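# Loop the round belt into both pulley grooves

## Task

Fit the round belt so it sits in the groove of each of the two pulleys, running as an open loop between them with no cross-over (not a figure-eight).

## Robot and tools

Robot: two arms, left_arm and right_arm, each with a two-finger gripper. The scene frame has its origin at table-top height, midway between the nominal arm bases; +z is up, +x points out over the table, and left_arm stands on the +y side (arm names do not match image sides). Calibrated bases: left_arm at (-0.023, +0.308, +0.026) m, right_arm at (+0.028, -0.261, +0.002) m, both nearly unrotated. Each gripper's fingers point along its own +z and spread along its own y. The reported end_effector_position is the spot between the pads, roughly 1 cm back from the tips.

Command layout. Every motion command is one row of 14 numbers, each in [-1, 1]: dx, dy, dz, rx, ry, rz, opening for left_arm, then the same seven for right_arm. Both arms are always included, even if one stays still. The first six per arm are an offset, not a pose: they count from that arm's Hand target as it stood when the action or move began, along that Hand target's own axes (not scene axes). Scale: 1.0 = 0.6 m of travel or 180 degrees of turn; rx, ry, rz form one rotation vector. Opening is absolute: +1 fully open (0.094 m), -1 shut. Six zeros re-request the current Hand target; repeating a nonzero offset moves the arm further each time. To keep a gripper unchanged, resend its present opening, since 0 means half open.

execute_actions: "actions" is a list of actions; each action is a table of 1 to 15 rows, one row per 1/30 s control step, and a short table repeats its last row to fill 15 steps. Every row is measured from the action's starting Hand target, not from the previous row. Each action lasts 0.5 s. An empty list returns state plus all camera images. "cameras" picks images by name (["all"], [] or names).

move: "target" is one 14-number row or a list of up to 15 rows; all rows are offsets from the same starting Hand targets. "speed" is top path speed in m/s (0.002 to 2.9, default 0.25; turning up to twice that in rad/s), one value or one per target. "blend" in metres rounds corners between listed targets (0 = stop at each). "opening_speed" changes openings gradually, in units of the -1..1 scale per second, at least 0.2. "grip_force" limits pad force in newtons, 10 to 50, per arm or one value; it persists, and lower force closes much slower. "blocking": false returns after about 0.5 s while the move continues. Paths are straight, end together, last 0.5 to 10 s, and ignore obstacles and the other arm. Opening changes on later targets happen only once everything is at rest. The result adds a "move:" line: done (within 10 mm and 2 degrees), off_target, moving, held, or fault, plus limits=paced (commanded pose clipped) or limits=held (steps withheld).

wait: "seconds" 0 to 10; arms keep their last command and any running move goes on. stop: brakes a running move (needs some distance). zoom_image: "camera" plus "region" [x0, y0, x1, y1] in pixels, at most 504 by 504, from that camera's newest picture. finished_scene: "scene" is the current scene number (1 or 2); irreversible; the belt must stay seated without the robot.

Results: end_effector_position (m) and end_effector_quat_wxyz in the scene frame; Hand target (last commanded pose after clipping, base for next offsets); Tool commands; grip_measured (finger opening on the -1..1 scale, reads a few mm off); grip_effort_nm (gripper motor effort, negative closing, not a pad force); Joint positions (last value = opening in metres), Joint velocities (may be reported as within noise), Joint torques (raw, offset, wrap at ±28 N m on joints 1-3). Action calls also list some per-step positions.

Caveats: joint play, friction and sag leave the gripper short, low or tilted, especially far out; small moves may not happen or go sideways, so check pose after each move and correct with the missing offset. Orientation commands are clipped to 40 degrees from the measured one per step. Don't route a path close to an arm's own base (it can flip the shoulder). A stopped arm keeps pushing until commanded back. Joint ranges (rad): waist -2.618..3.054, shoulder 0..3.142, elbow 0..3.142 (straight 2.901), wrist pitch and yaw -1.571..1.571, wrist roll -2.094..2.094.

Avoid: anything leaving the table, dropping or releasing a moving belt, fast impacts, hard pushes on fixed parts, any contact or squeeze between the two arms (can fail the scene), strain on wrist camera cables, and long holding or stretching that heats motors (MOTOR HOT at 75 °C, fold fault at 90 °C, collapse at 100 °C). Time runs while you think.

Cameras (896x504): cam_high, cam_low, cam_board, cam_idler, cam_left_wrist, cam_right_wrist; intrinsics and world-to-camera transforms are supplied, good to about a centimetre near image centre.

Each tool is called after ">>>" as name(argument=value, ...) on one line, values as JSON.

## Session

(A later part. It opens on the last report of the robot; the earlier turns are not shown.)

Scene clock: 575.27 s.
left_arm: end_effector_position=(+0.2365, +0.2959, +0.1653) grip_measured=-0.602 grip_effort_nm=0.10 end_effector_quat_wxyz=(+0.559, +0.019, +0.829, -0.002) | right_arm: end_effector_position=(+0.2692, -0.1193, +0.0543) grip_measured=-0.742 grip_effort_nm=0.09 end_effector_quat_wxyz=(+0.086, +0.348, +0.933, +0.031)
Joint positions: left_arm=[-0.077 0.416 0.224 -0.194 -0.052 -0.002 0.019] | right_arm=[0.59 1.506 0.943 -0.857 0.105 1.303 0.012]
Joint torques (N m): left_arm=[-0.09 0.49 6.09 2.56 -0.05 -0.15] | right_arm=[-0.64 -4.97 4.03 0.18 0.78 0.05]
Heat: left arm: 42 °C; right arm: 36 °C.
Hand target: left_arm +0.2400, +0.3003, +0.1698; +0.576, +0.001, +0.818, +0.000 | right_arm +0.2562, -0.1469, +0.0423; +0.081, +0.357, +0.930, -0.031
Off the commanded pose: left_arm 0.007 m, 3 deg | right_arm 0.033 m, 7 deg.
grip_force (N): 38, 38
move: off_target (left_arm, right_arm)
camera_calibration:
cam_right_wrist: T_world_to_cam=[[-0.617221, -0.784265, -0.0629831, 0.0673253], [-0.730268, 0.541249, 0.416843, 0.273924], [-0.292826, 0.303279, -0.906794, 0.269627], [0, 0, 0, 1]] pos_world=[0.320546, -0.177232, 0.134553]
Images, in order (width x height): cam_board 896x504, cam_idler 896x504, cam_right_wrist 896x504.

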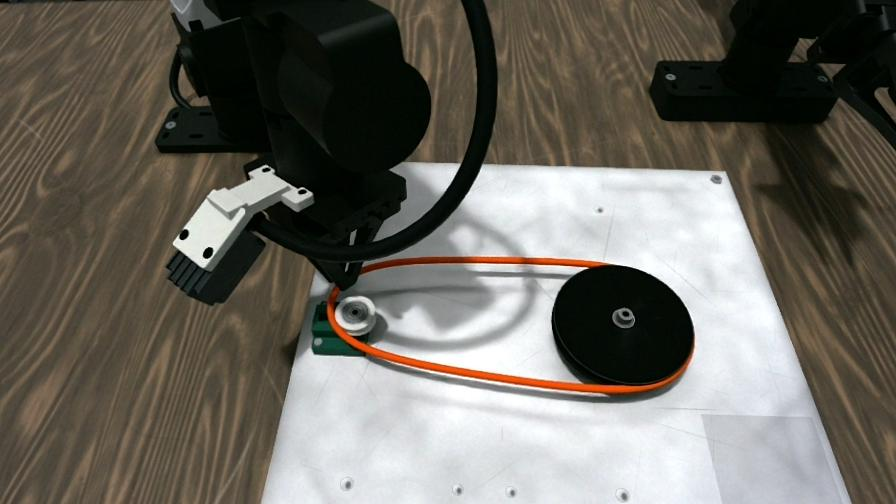

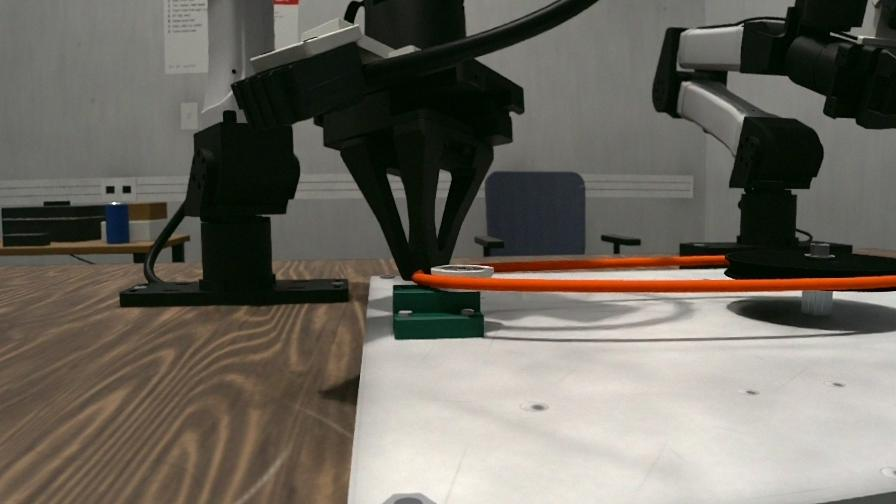

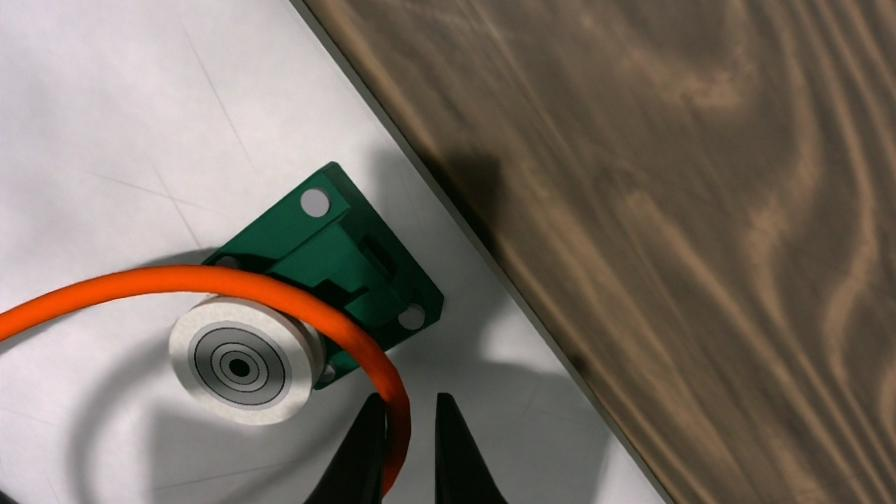

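>>> move(target=[0,0,0,0,0,0,-0.6,0.0181,0.0104,-0.0032,0,0,0,-0.7], speed=0.05, opening_speed=0.25, cameras=["cam_board","cam_idler","cam_right_wrist"])

>>> zoom_image(camera="cam_idler", region=[380, 190, 520, 320])

>>> zoom_image(camera="cam_board", region=[300, 230, 420, 370])

Scene clock: 590.80 s.
left_arm: end_effector_position=(+0.2365, +0.2959, +0.1653) grip_measured=-0.602 grip_effort_nm=0.10 end_effector_quat_wxyz=(+0.559, +0.019, +0.829, -0.002) | right_arm: end_effector_position=(+0.2668, -0.1162, +0.0518) grip_measured=-0.702 grip_effort_nm=0.10 end_effector_quat_wxyz=(+0.091, +0.350, +0.932, +0.023)
Joint positions: left_arm=[-0.077 0.416 0.224 -0.194 -0.052 -0.002 0.019] | right_arm=[0.617 1.518 0.943 -0.857 0.126 1.333 0.014]
Joint torques (N m): left_arm=[0.03 0.34 6.09 2.55 -0.07 -0.19] | right_arm=[0.88 -4.68 5.12 0.1 0.62 0.23]
Heat: left arm: 42 °C; right arm: 35 °C.
Hand target: left_arm +0.2400, +0.3003, +0.1698; +0.576, +0.001, +0.818, +0.000 | right_arm +0.2522, -0.1349, +0.0423; +0.082, +0.357, +0.930, -0.031
Off the commanded pose: left_arm 0.007 m, 3 deg | right_arm 0.026 m, 6 deg.
grip_force (N): 38, 38
move: off_target (left_arm, right_arm)
camera_calibration:
cam_right_wrist: T_world_to_cam=[[-0.621907, -0.781456, -0.0505913, 0.0689952], [-0.728177, 0.553321, 0.404467, 0.273093], [-0.28808, 0.28838, -0.913152, 0.262968], [0, 0, 0, 1]] pos_world=[0.317524, -0.173026, 0.133164]
Images, in order (width x height): cam_board 896x504, cam_idler 896x504, cam_right_wrist 896x504.

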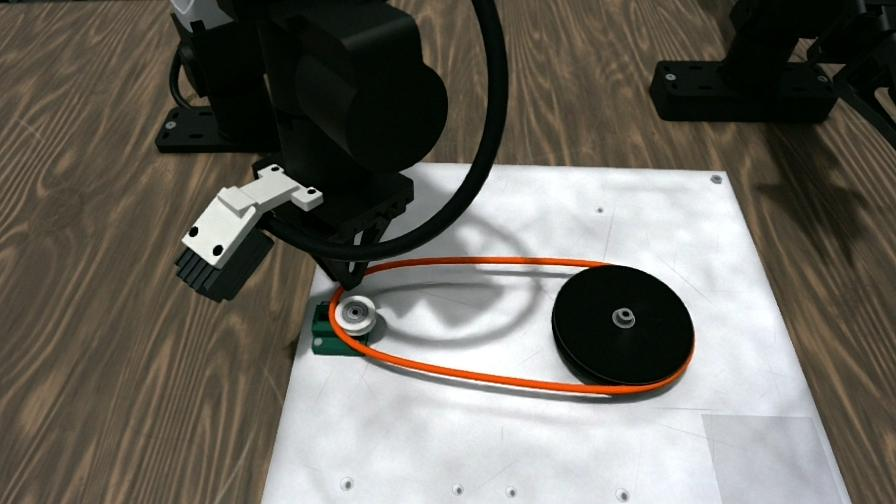

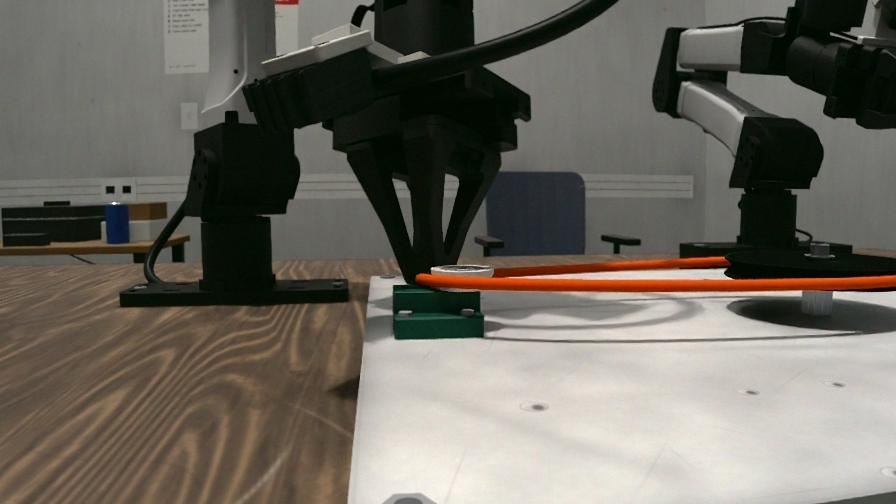

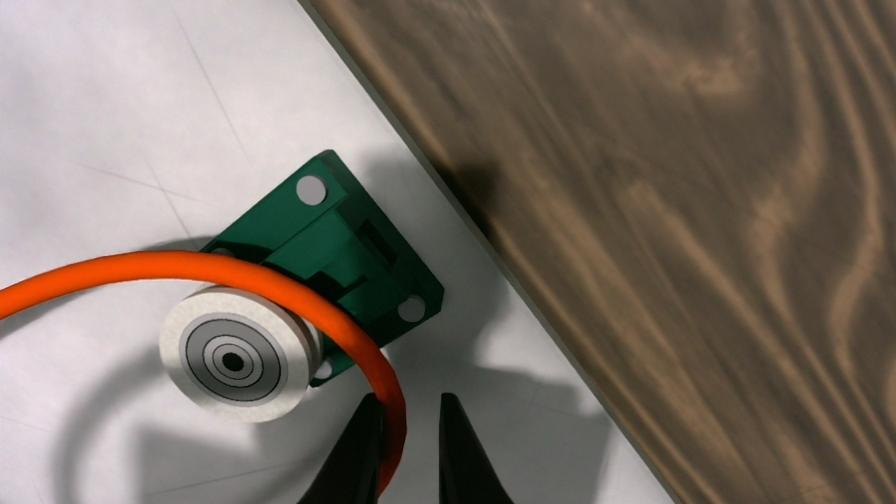

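Scaled by 3.600 from the camera's 896x504 image, which has a finer 1280x720 frame.

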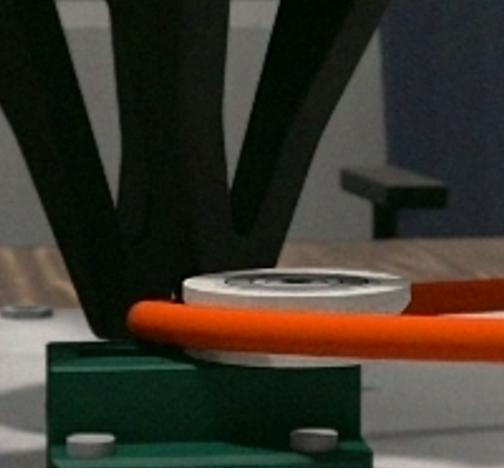

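Scaled by 3.600 from the camera's 896x504 image, which has a finer 1280x720 frame.

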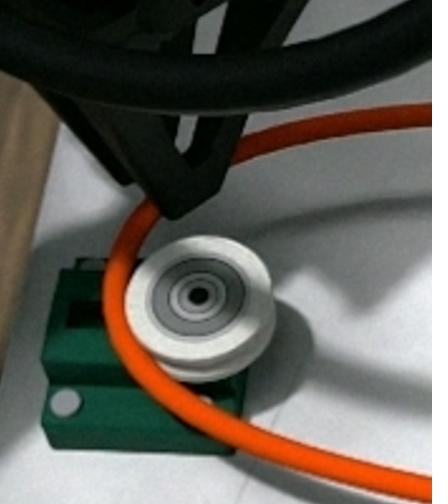

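>>> move(target=[0,0,0,0,0,0,-0.6,0.0197,0.0129,-0.0068,0.0096,0,0.0547,-0.66], speed=0.05, opening_speed=0.25, cameras=["cam_board","cam_idler","cam_right_wrist"])

>>> zoom_image(camera="cam_idler", region=[380, 190, 520, 320])

>>> zoom_image(camera="cam_board", region=[300, 230, 420, 370])

Scene clock: 601.17 s.
left_arm: end_effector_position=(+0.2365, +0.2959, +0.1653) grip_measured=-0.602 grip_effort_nm=0.10 end_effector_quat_wxyz=(+0.559, +0.019, +0.829, -0.002) | right_arm: end_effector_position=(+0.2628, -0.1073, +0.0476) grip_measured=-0.662 grip_effort_nm=0.09 end_effector_quat_wxyz=(+0.091, +0.432, +0.897, +0.011)
Joint positions: left_arm=[-0.077 0.416 0.224 -0.194 -0.052 -0.002 0.019] | right_arm=[0.668 1.564 0.973 -0.88 0.154 1.565 0.016]
Joint torques (N m): left_arm=[0.02 0.21 6.26 2.53 -0.03 -0.14] | right_arm=[1.13 -4.9 7.23 -0.27 0.39 0.24]
Heat: left arm: 42 °C; right arm: 34 °C.
Hand target: left_arm +0.2400, +0.3003, +0.1698; +0.576, +0.001, +0.818, +0.000 | right_arm +0.2482, -0.1208, +0.0443; +0.079, +0.437, +0.895, -0.038
Off the commanded pose: left_arm 0.007 m, 3 deg | right_arm 0.020 m, 6 deg.
grip_force (N): 38, 38
move: off_target (left_arm, right_arm)
camera_calibration:
cam_right_wrist: T_world_to_cam=[[-0.751685, -0.658118, -0.0430178, 0.120241], [-0.615096, 0.676023, 0.40577, 0.250268], [-0.237963, 0.331471, -0.912962, 0.246833], [0, 0, 0, 1]] pos_world=[0.30306, -0.171873, 0.128971]
Images, in order (width x height): cam_board 896x504, cam_idler 896x504, cam_right_wrist 896x504.

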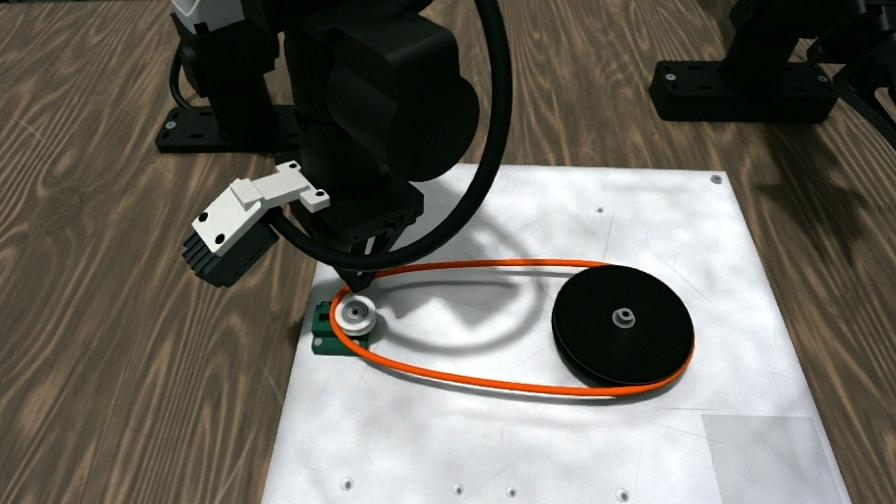

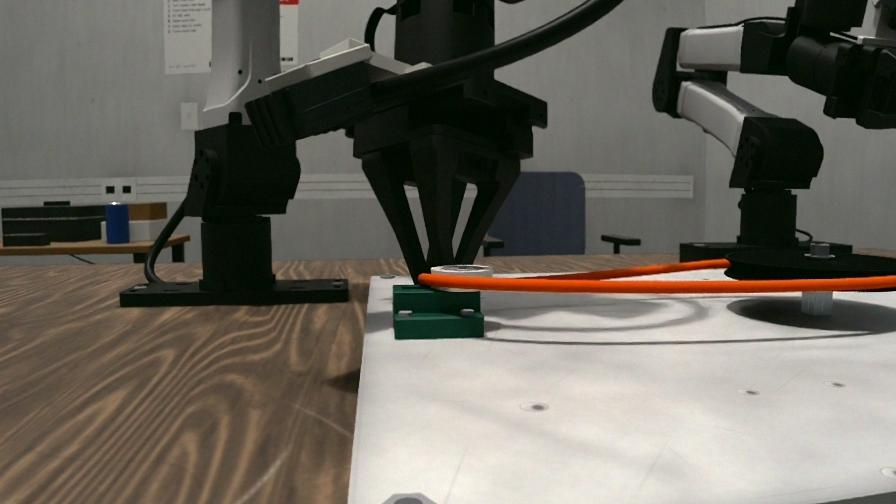

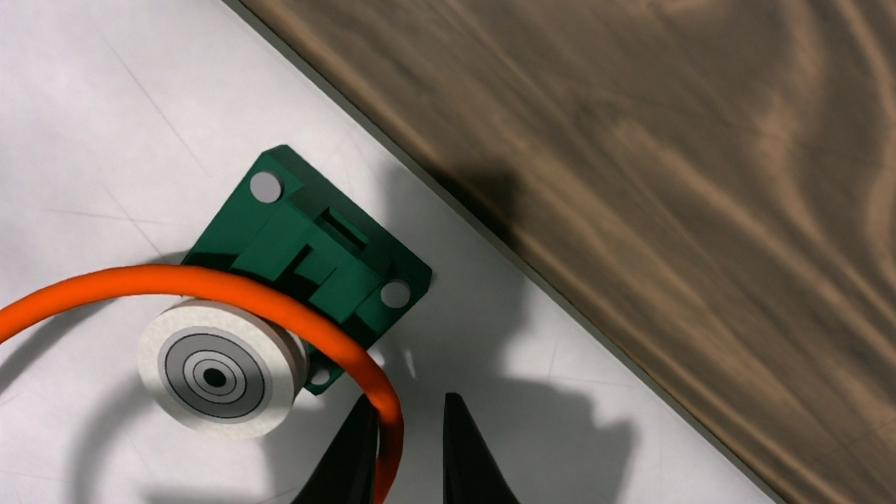

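Scaled by 3.600 from the camera's 896x504 image, which has a finer 1280x720 frame.

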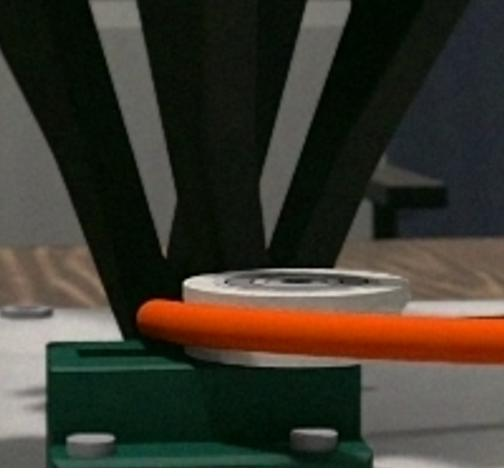

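Scaled by 3.600 from the camera's 896x504 image, which has a finer 1280x720 frame.

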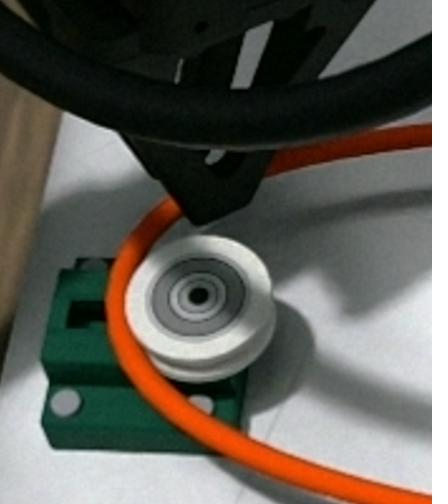

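>>> move(target=[0,0,0,0,0,0,-0.6,0.0267,0.0179,-0.0115,0.0145,0,0.082,-0.62], speed=0.05, opening_speed=0.25, cameras=["cam_board","cam_idler","cam_right_wrist"])

>>> zoom_image(camera="cam_idler", region=[380, 190, 520, 320])

>>> zoom_image(camera="cam_board", region=[300, 230, 420, 370])

Scene clock: 616.87 s.
left_arm: end_effector_position=(+0.2365, +0.2959, +0.1653) grip_measured=-0.602 grip_effort_nm=0.09 end_effector_quat_wxyz=(+0.559, +0.019, +0.829, -0.002) | right_arm: end_effector_position=(+0.2547, -0.0942, +0.0483) grip_measured=-0.623 grip_effort_nm=0.11 end_effector_quat_wxyz=(+0.076, +0.546, +0.834, -0.016)
Joint positions: left_arm=[-0.077 0.416 0.224 -0.194 -0.052 -0.002 0.019] | right_arm=[0.724 1.648 1.067 -0.981 0.155 1.887 0.018]
Joint torques (N m): left_arm=[-0.08 0.51 6.09 2.56 -0.08 -0.17] | right_arm=[1.17 -5.81 7.66 -0.26 0.27 0.27]
Heat: left arm: 42 °C; right arm: 33 °C.
Hand target: left_arm +0.2400, +0.3003, +0.1698; +0.576, +0.001, +0.818, +0.000 | right_arm +0.2462, -0.1009, +0.0483; +0.073, +0.550, +0.831, -0.048
Off the commanded pose: left_arm 0.007 m, 3 deg | right_arm 0.011 m, 4 deg.
grip_force (N): 38, 38
move: off_target (left_arm, right_arm)
camera_calibration:
cam_right_wrist: T_world_to_cam=[[-0.897761, -0.44048, -0.00182019, 0.178525], [-0.401204, 0.81599, 0.416167, 0.194318], [-0.181828, 0.374349, -0.909286, 0.230782], [0, 0, 0, 1]] pos_world=[0.280196, -0.166318, 0.129303]
Images, in order (width x height): cam_board 896x504, cam_idler 896x504, cam_right_wrist 896x504.

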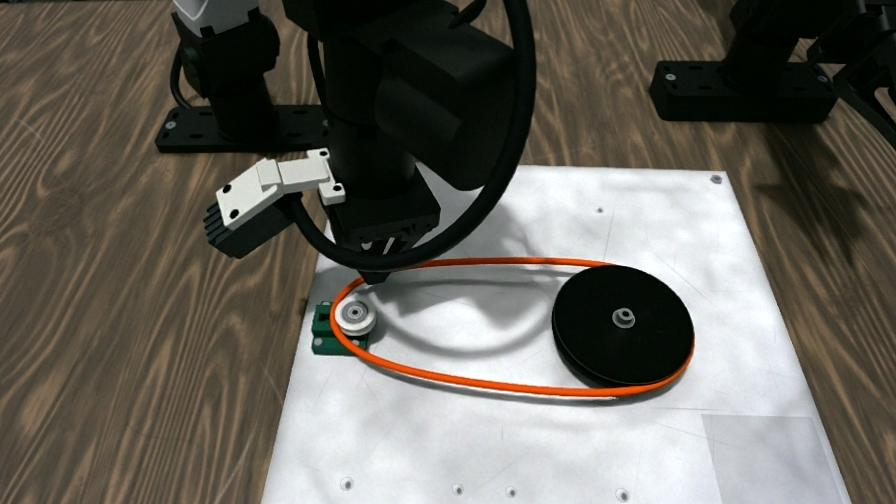

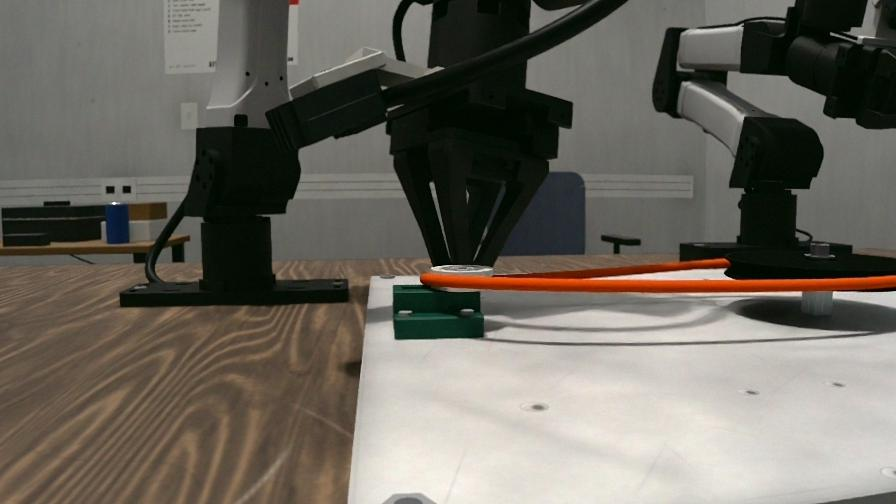

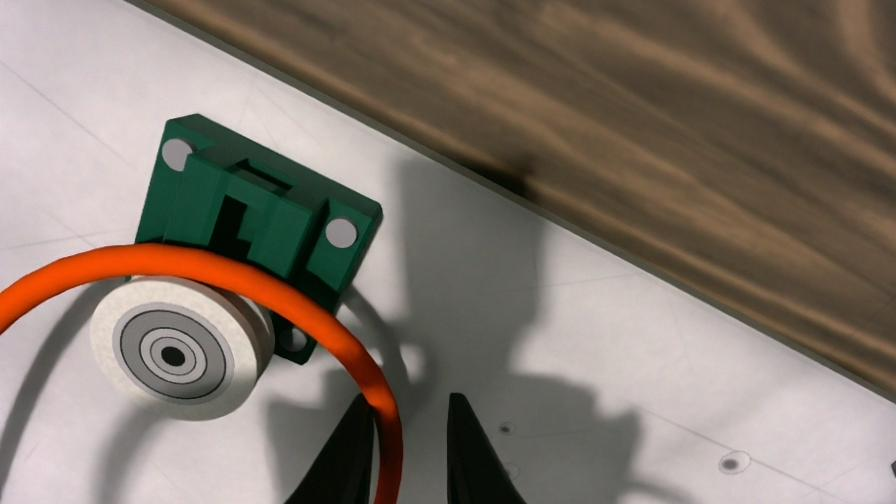

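Scaled by 3.600 from the camera's 896x504 image, which has a finer 1280x720 frame.

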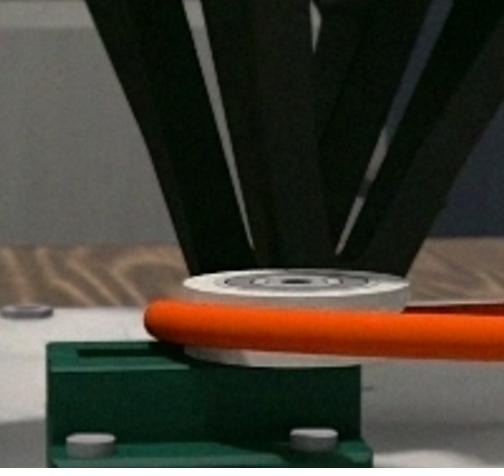

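Scaled by 3.600 from the camera's 896x504 image, which has a finer 1280x720 frame.

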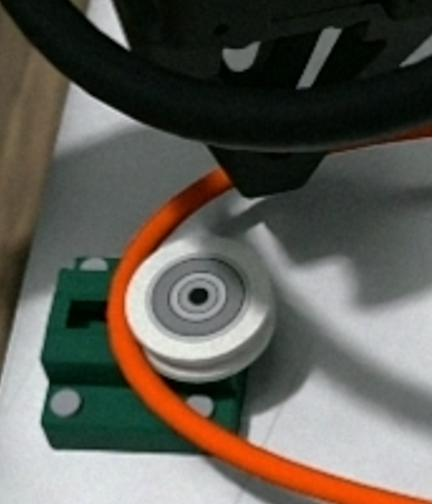

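>>> move(target=[0,0,0,0,0,0,-0.6,0.0,0.0117,-0.002,0,0,0,-0.62], speed=0.05, cameras=["cam_board","cam_idler","cam_right_wrist"])

>>> zoom_image(camera="cam_board", region=[300, 230, 420, 370])

Scene clock: 630.23 s.
left_arm: end_effector_position=(+0.2365, +0.2959, +0.1653) grip_measured=-0.602 grip_effort_nm=0.10 end_effector_quat_wxyz=(+0.559, +0.019, +0.829, -0.002) | right_arm: end_effector_position=(+0.2555, -0.0934, +0.0490) grip_measured=-0.623 grip_effort_nm=0.11 end_effector_quat_wxyz=(+0.073, +0.545, +0.835, -0.026)
Joint positions: left_arm=[-0.077 0.416 0.224 -0.194 -0.052 -0.002 0.019] | right_arm=[0.724 1.671 1.096 -1.009 0.155 1.887 0.018]
Joint torques (N m): left_arm=[0.14 0.49 6.23 2.56 -0.08 -0.15] | right_arm=[0.58 -6.05 7.79 -0.2 0.27 0.2]
Heat: left arm: 42 °C; right arm: 34 °C.
Hand target: left_arm +0.2400, +0.3003, +0.1698; +0.576, +0.001, +0.818, +0.000 | right_arm +0.2526, -0.0979, +0.0495; +0.073, +0.550, +0.831, -0.048
Off the commanded pose: left_arm 0.007 m, 3 deg | right_arm 0.005 m, 3 deg.
grip_force (N): 38, 38
move: off_target (left_arm, right_arm)
camera_calibration:
cam_right_wrist: T_world_to_cam=[[-0.897572, -0.440429, 0.0196931, 0.178471], [-0.394396, 0.822117, 0.410579, 0.19293], [-0.197021, 0.360758, -0.911612, 0.234028], [0, 0, 0, 1]] pos_world=[0.28239, -0.164434, 0.130615]
Images, in order (width x height): cam_board 896x504, cam_idler 896x504, cam_right_wrist 896x504.

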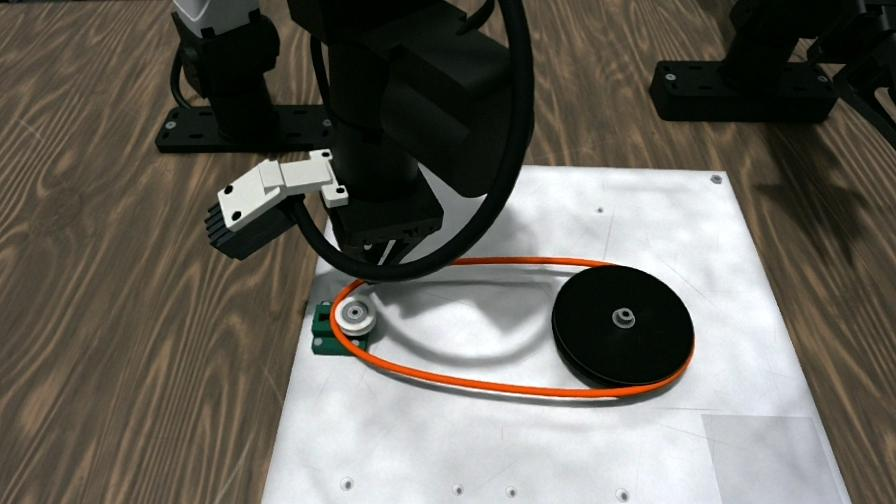

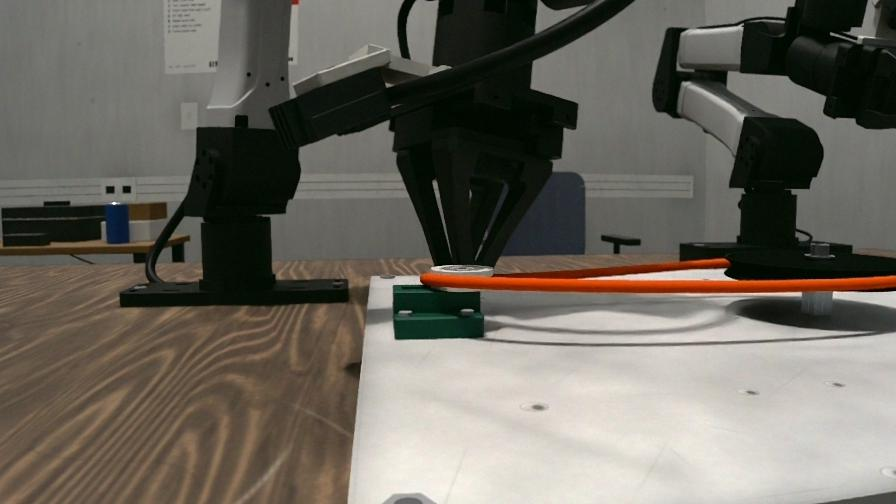

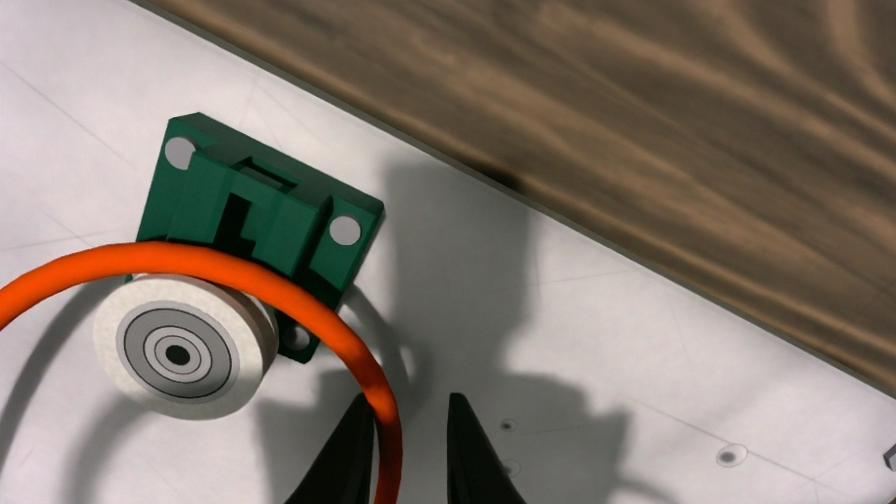

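Scaled by 3.600 from the camera's 896x504 image, which has a finer 1280x720 frame.

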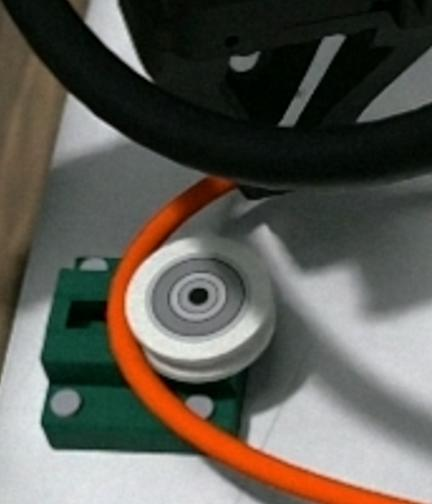

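>>> move(target=[0,0,0,0,0,0,-0.6,0.0,0.015,-0.002,0,0,0,-0.62], speed=0.05, cameras=["cam_board","cam_idler","cam_right_wrist"])

>>> zoom_image(camera="cam_board", region=[300, 230, 420, 370])

Scene clock: 637.97 s.
left_arm: end_effector_position=(+0.2365, +0.2959, +0.1653) grip_measured=-0.602 grip_effort_nm=0.10 end_effector_quat_wxyz=(+0.559, +0.019, +0.829, -0.002) | right_arm: end_effector_position=(+0.2585, -0.0907, +0.0491) grip_measured=-0.623 grip_effort_nm=0.11 end_effector_quat_wxyz=(+0.071, +0.544, +0.835, -0.035)
Joint positions: left_arm=[-0.077 0.416 0.224 -0.194 -0.052 -0.002 0.019] | right_arm=[0.724 1.702 1.131 -1.03 0.155 1.887 0.018]
Joint torques (N m): left_arm=[-0.02 0.42 6.19 2.56 -0.07 -0.16] | right_arm=[-0.2 -6.45 8.09 -0.11 0.27 0.1]
Heat: left arm: 42 °C; right arm: 35 °C.
Hand target: left_arm +0.2400, +0.3003, +0.1698; +0.576, +0.001, +0.818, +0.000 | right_arm +0.2608, -0.0943, +0.0506; +0.073, +0.550, +0.831, -0.048
Off the commanded pose: left_arm 0.007 m, 3 deg | right_arm 0.004 m, 2 deg.
grip_force (N): 38, 38
move: off_target (left_arm)
camera_calibration:
cam_right_wrist: T_world_to_cam=[[-0.897217, -0.440072, 0.0365801, 0.181517], [-0.389024, 0.826895, 0.406086, 0.19105], [-0.208955, 0.350117, -0.913102, 0.235839], [0, 0, 0, 1]] pos_world=[0.286463, -0.160669, 0.131122]
Images, in order (width x height): cam_board 896x504, cam_idler 896x504, cam_right_wrist 896x504.

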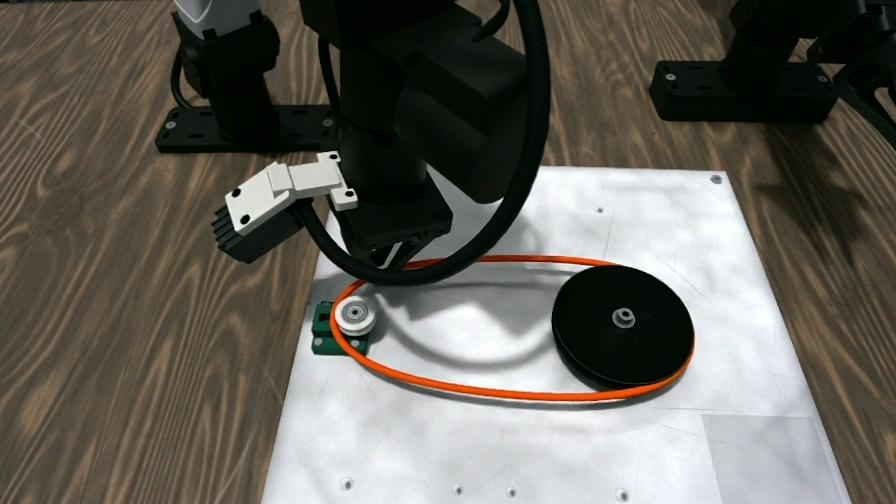

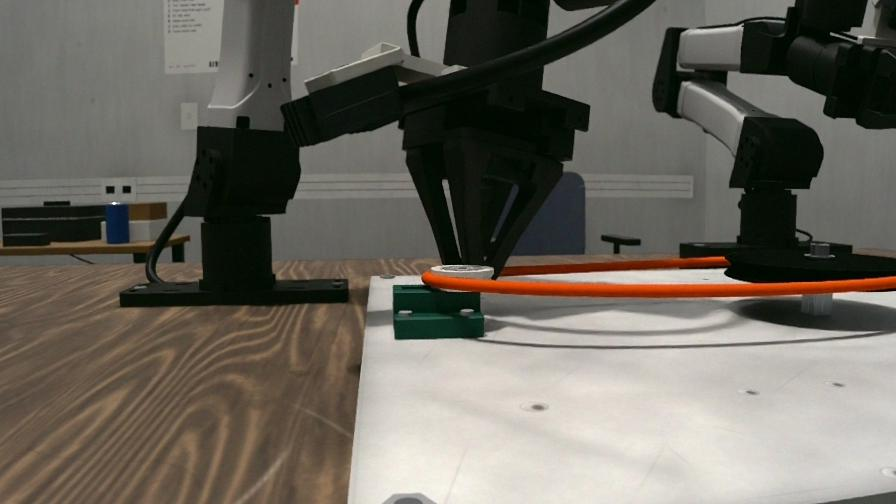

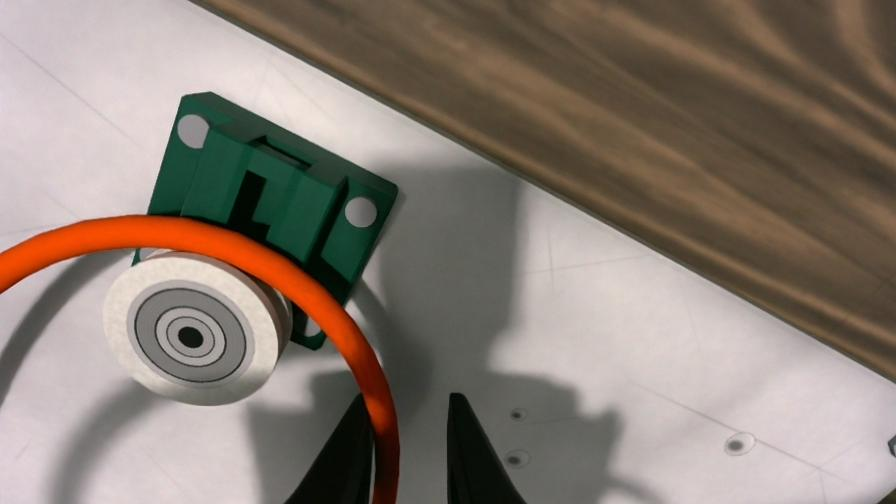

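Scaled by 3.600 from the camera's 896x504 image, which has a finer 1280x720 frame.

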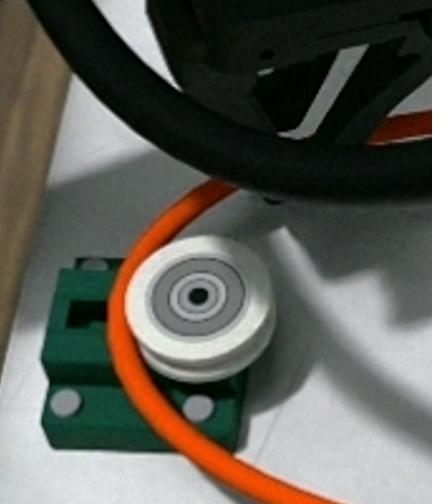

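>>> move(target=[0,0,0,0,0,0,-0.6,0.005,0.015,-0.002,0.0096,0,0.055,-0.62], speed=0.05, cameras=["cam_board","cam_idler","cam_right_wrist","cam_low"])

>>> zoom_image(camera="cam_low", region=[455, 215, 605, 275])

Scene clock: 645.37 s.
left_arm: end_effector_position=(+0.2365, +0.2959, +0.1653) grip_measured=-0.602 grip_effort_nm=0.10 end_effector_quat_wxyz=(+0.559, +0.019, +0.829, -0.002) | right_arm: end_effector_position=(+0.2650, -0.0875, +0.0501) grip_measured=-0.623 grip_effort_nm=0.11 end_effector_quat_wxyz=(+0.070, +0.609, +0.789, -0.047)
Joint positions: left_arm=[-0.077 0.416 0.224 -0.194 -0.052 -0.002 0.019] | right_arm=[0.717 1.76 1.201 -1.079 0.155 2.044 0.018]
Joint torques (N m): left_arm=[0.17 0.65 6.19 2.54 -0.07 -0.19] | right_arm=[-0.1 -6.95 8.18 -0.13 0.14 0.27]
Heat: left arm: 42 °C; right arm: 35 °C.
Hand target: left_arm +0.2400, +0.3003, +0.1698; +0.576, +0.001, +0.818, +0.000 | right_arm +0.2678, -0.0877, +0.0513; +0.068, +0.620, +0.780, -0.054
Off the commanded pose: left_arm 0.007 m, 3 deg | right_arm 0.003 m, 2 deg.
grip_force (N): 38, 38
move: off_target (left_arm)
camera_calibration:
cam_right_wrist: T_world_to_cam=[[-0.955915, -0.290102, 0.0454717, 0.216922], [-0.249436, 0.883919, 0.395563, 0.159027], [-0.154947, 0.366782, -0.917313, 0.224343], [0, 0, 0, 1]] pos_world=[0.281787, -0.159922, 0.133024]
Images, in order (width x height): cam_low 896x504, cam_board 896x504, cam_idler 896x504, cam_right_wrist 896x504.

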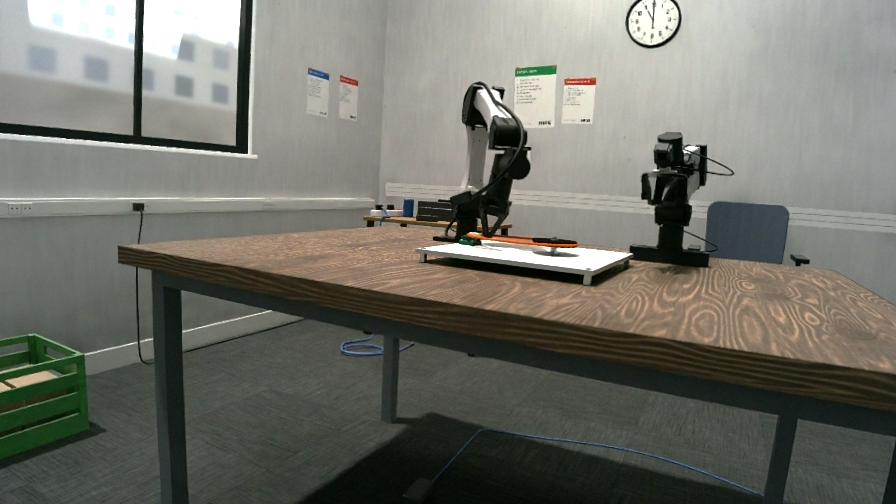

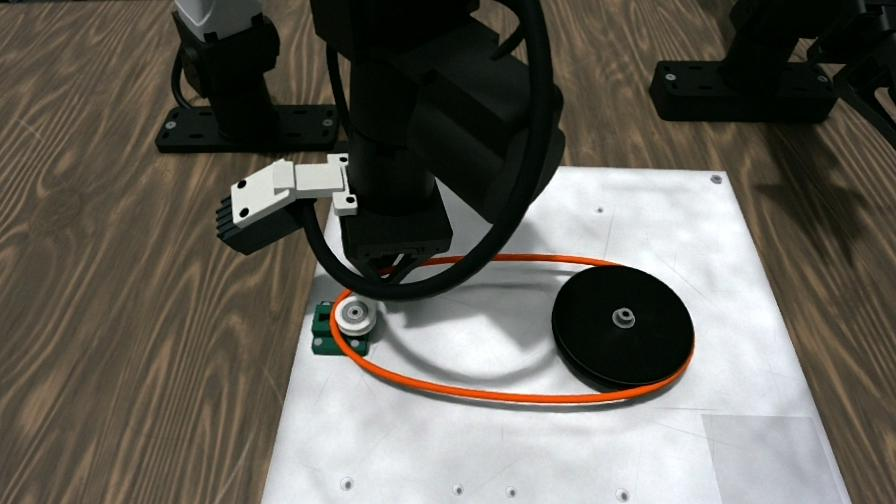

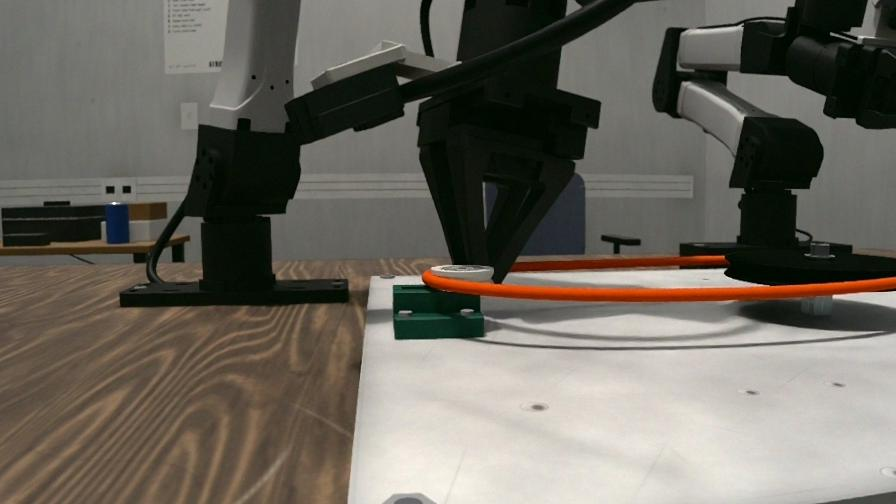

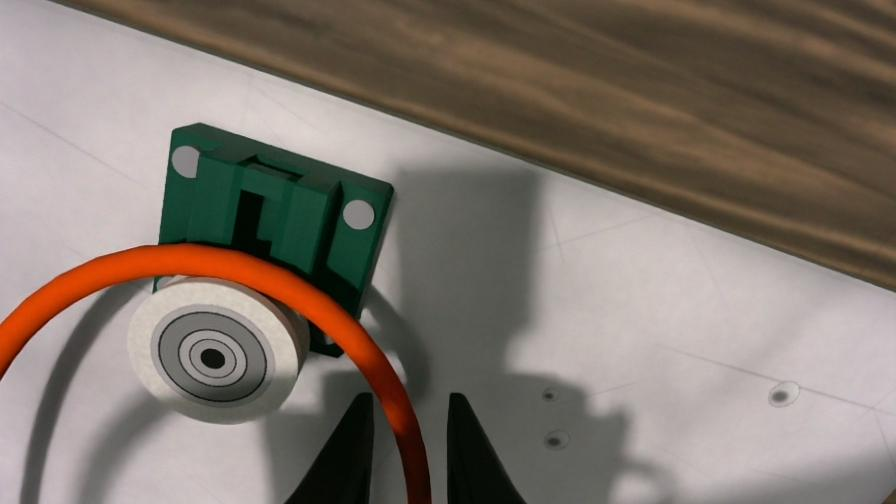

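Scaled by 3.360 from the camera's 896x504 image, which has a finer 1280x720 frame.

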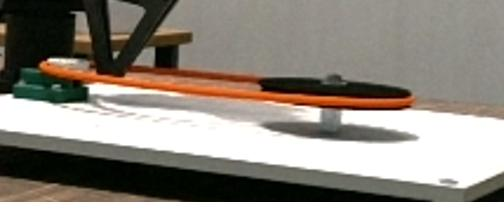

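>>> move(target=[[0,0,0,0,0,0,-0.6,0,0,-0.1,0,0,0,-0.62]], speed=0.07, cameras=["cam_board","cam_idler","cam_right_wrist","cam_low"])

>>> zoom_image(camera="cam_low", region=[455, 215, 605, 275])

>>> zoom_image(camera="cam_idler", region=[380, 190, 520, 320])

Scene clock: 654.37 s.
left_arm: end_effector_position=(+0.2365, +0.2959, +0.1653) grip_measured=-0.602 grip_effort_nm=0.10 end_effector_quat_wxyz=(+0.559, +0.019, +0.829, -0.002) | right_arm: end_effector_position=(+0.2669, -0.0817, +0.1024) grip_measured=-0.623 grip_effort_nm=0.11 end_effector_quat_wxyz=(+0.068, +0.609, +0.788, -0.059)
Joint positions: left_arm=[-0.077 0.416 0.224 -0.194 -0.052 -0.002 0.019] | right_arm=[0.728 1.76 1.412 -1.316 0.155 2.057 0.018]
Joint torques (N m): left_arm=[-0.12 0.65 6.17 2.51 -0.06 -0.16] | right_arm=[1.11 -9.65 8.25 -0.19 0.06 0.27]
Heat: left arm: 43 °C; right arm: 35 °C.
Hand target: left_arm +0.2400, +0.3003, +0.1698; +0.576, +0.001, +0.818, +0.000 | right_arm +0.2655, -0.0776, +0.1105; +0.068, +0.620, +0.780, -0.054
Off the commanded pose: left_arm 0.007 m, 3 deg | right_arm 0.009 m, 2 deg.
joint sent to its limit (right arm) — joint 6 (wrist roll), upper limit. The joint targets still meet the commanded pose.
grip_force (N): 38, 38
move: off_target (left_arm)
camera_calibration:
cam_right_wrist: T_world_to_cam=[[-0.955913, -0.286061, 0.0663232, 0.216225], [-0.239974, 0.891169, 0.385006, 0.13295], [-0.169241, 0.352117, -0.920528, 0.27349], [0, 0, 0, 1]] pos_world=[0.284882, -0.152928, 0.186228]
Images, in order (width x height): cam_low 896x504, cam_board 896x504, cam_idler 896x504, cam_right_wrist 896x504.

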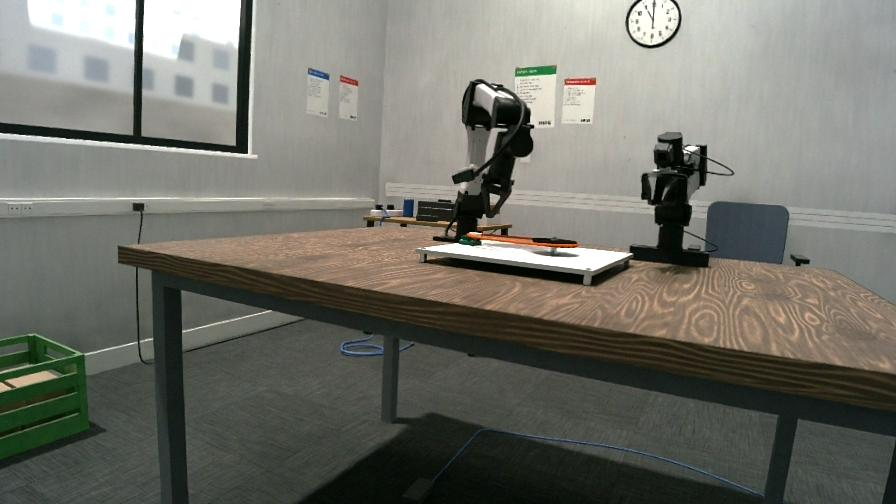

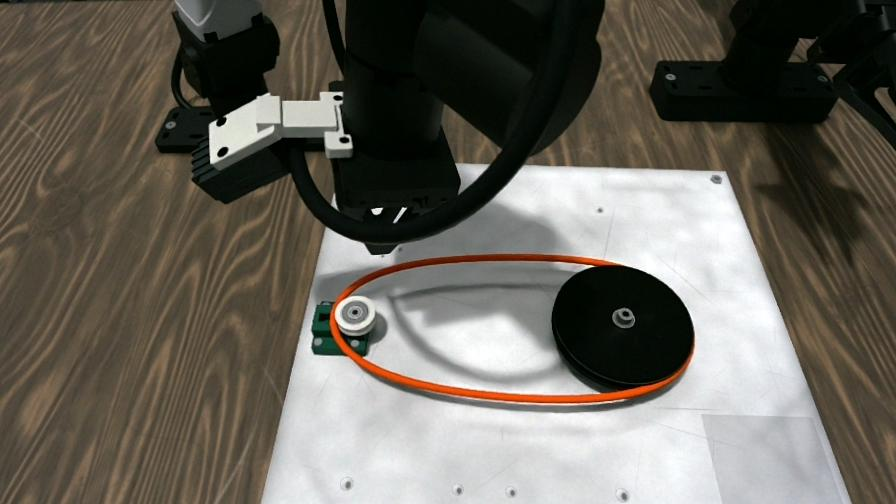

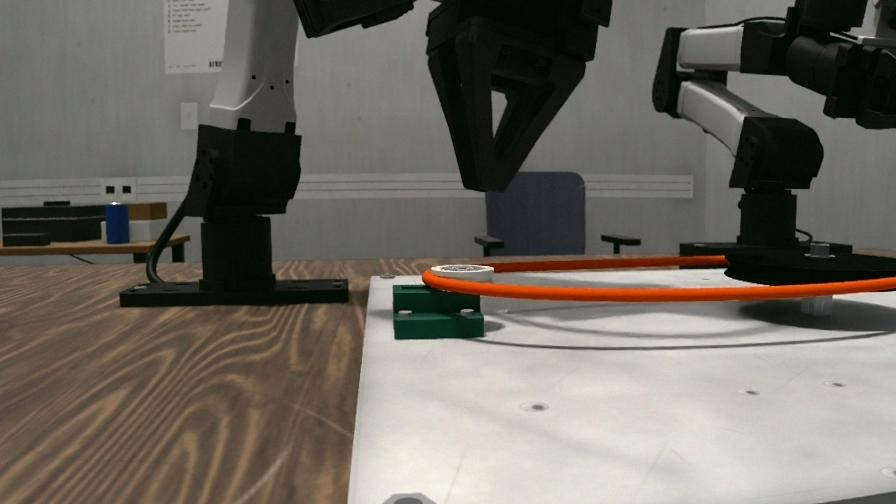

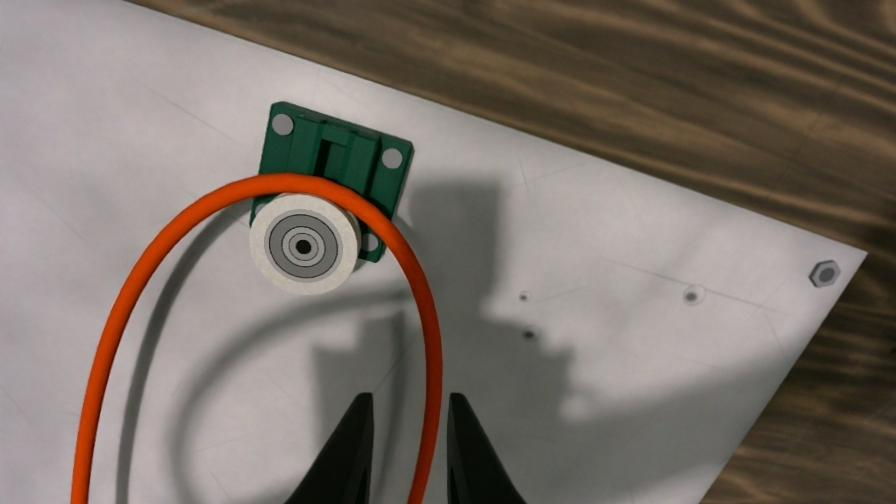

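Scaled by 3.360 from the camera's 896x504 image, which has a finer 1280x720 frame.

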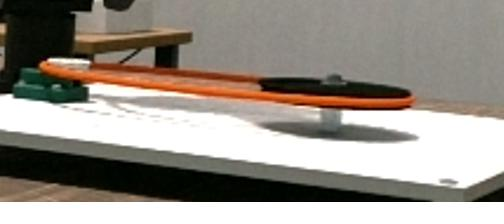

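Scaled by 3.600 from the camera's 896x504 image, which has a finer 1280x720 frame.

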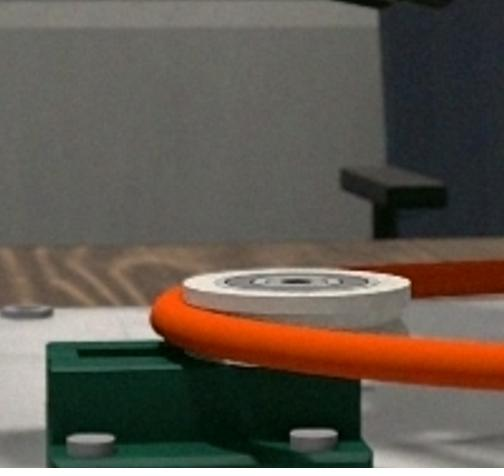

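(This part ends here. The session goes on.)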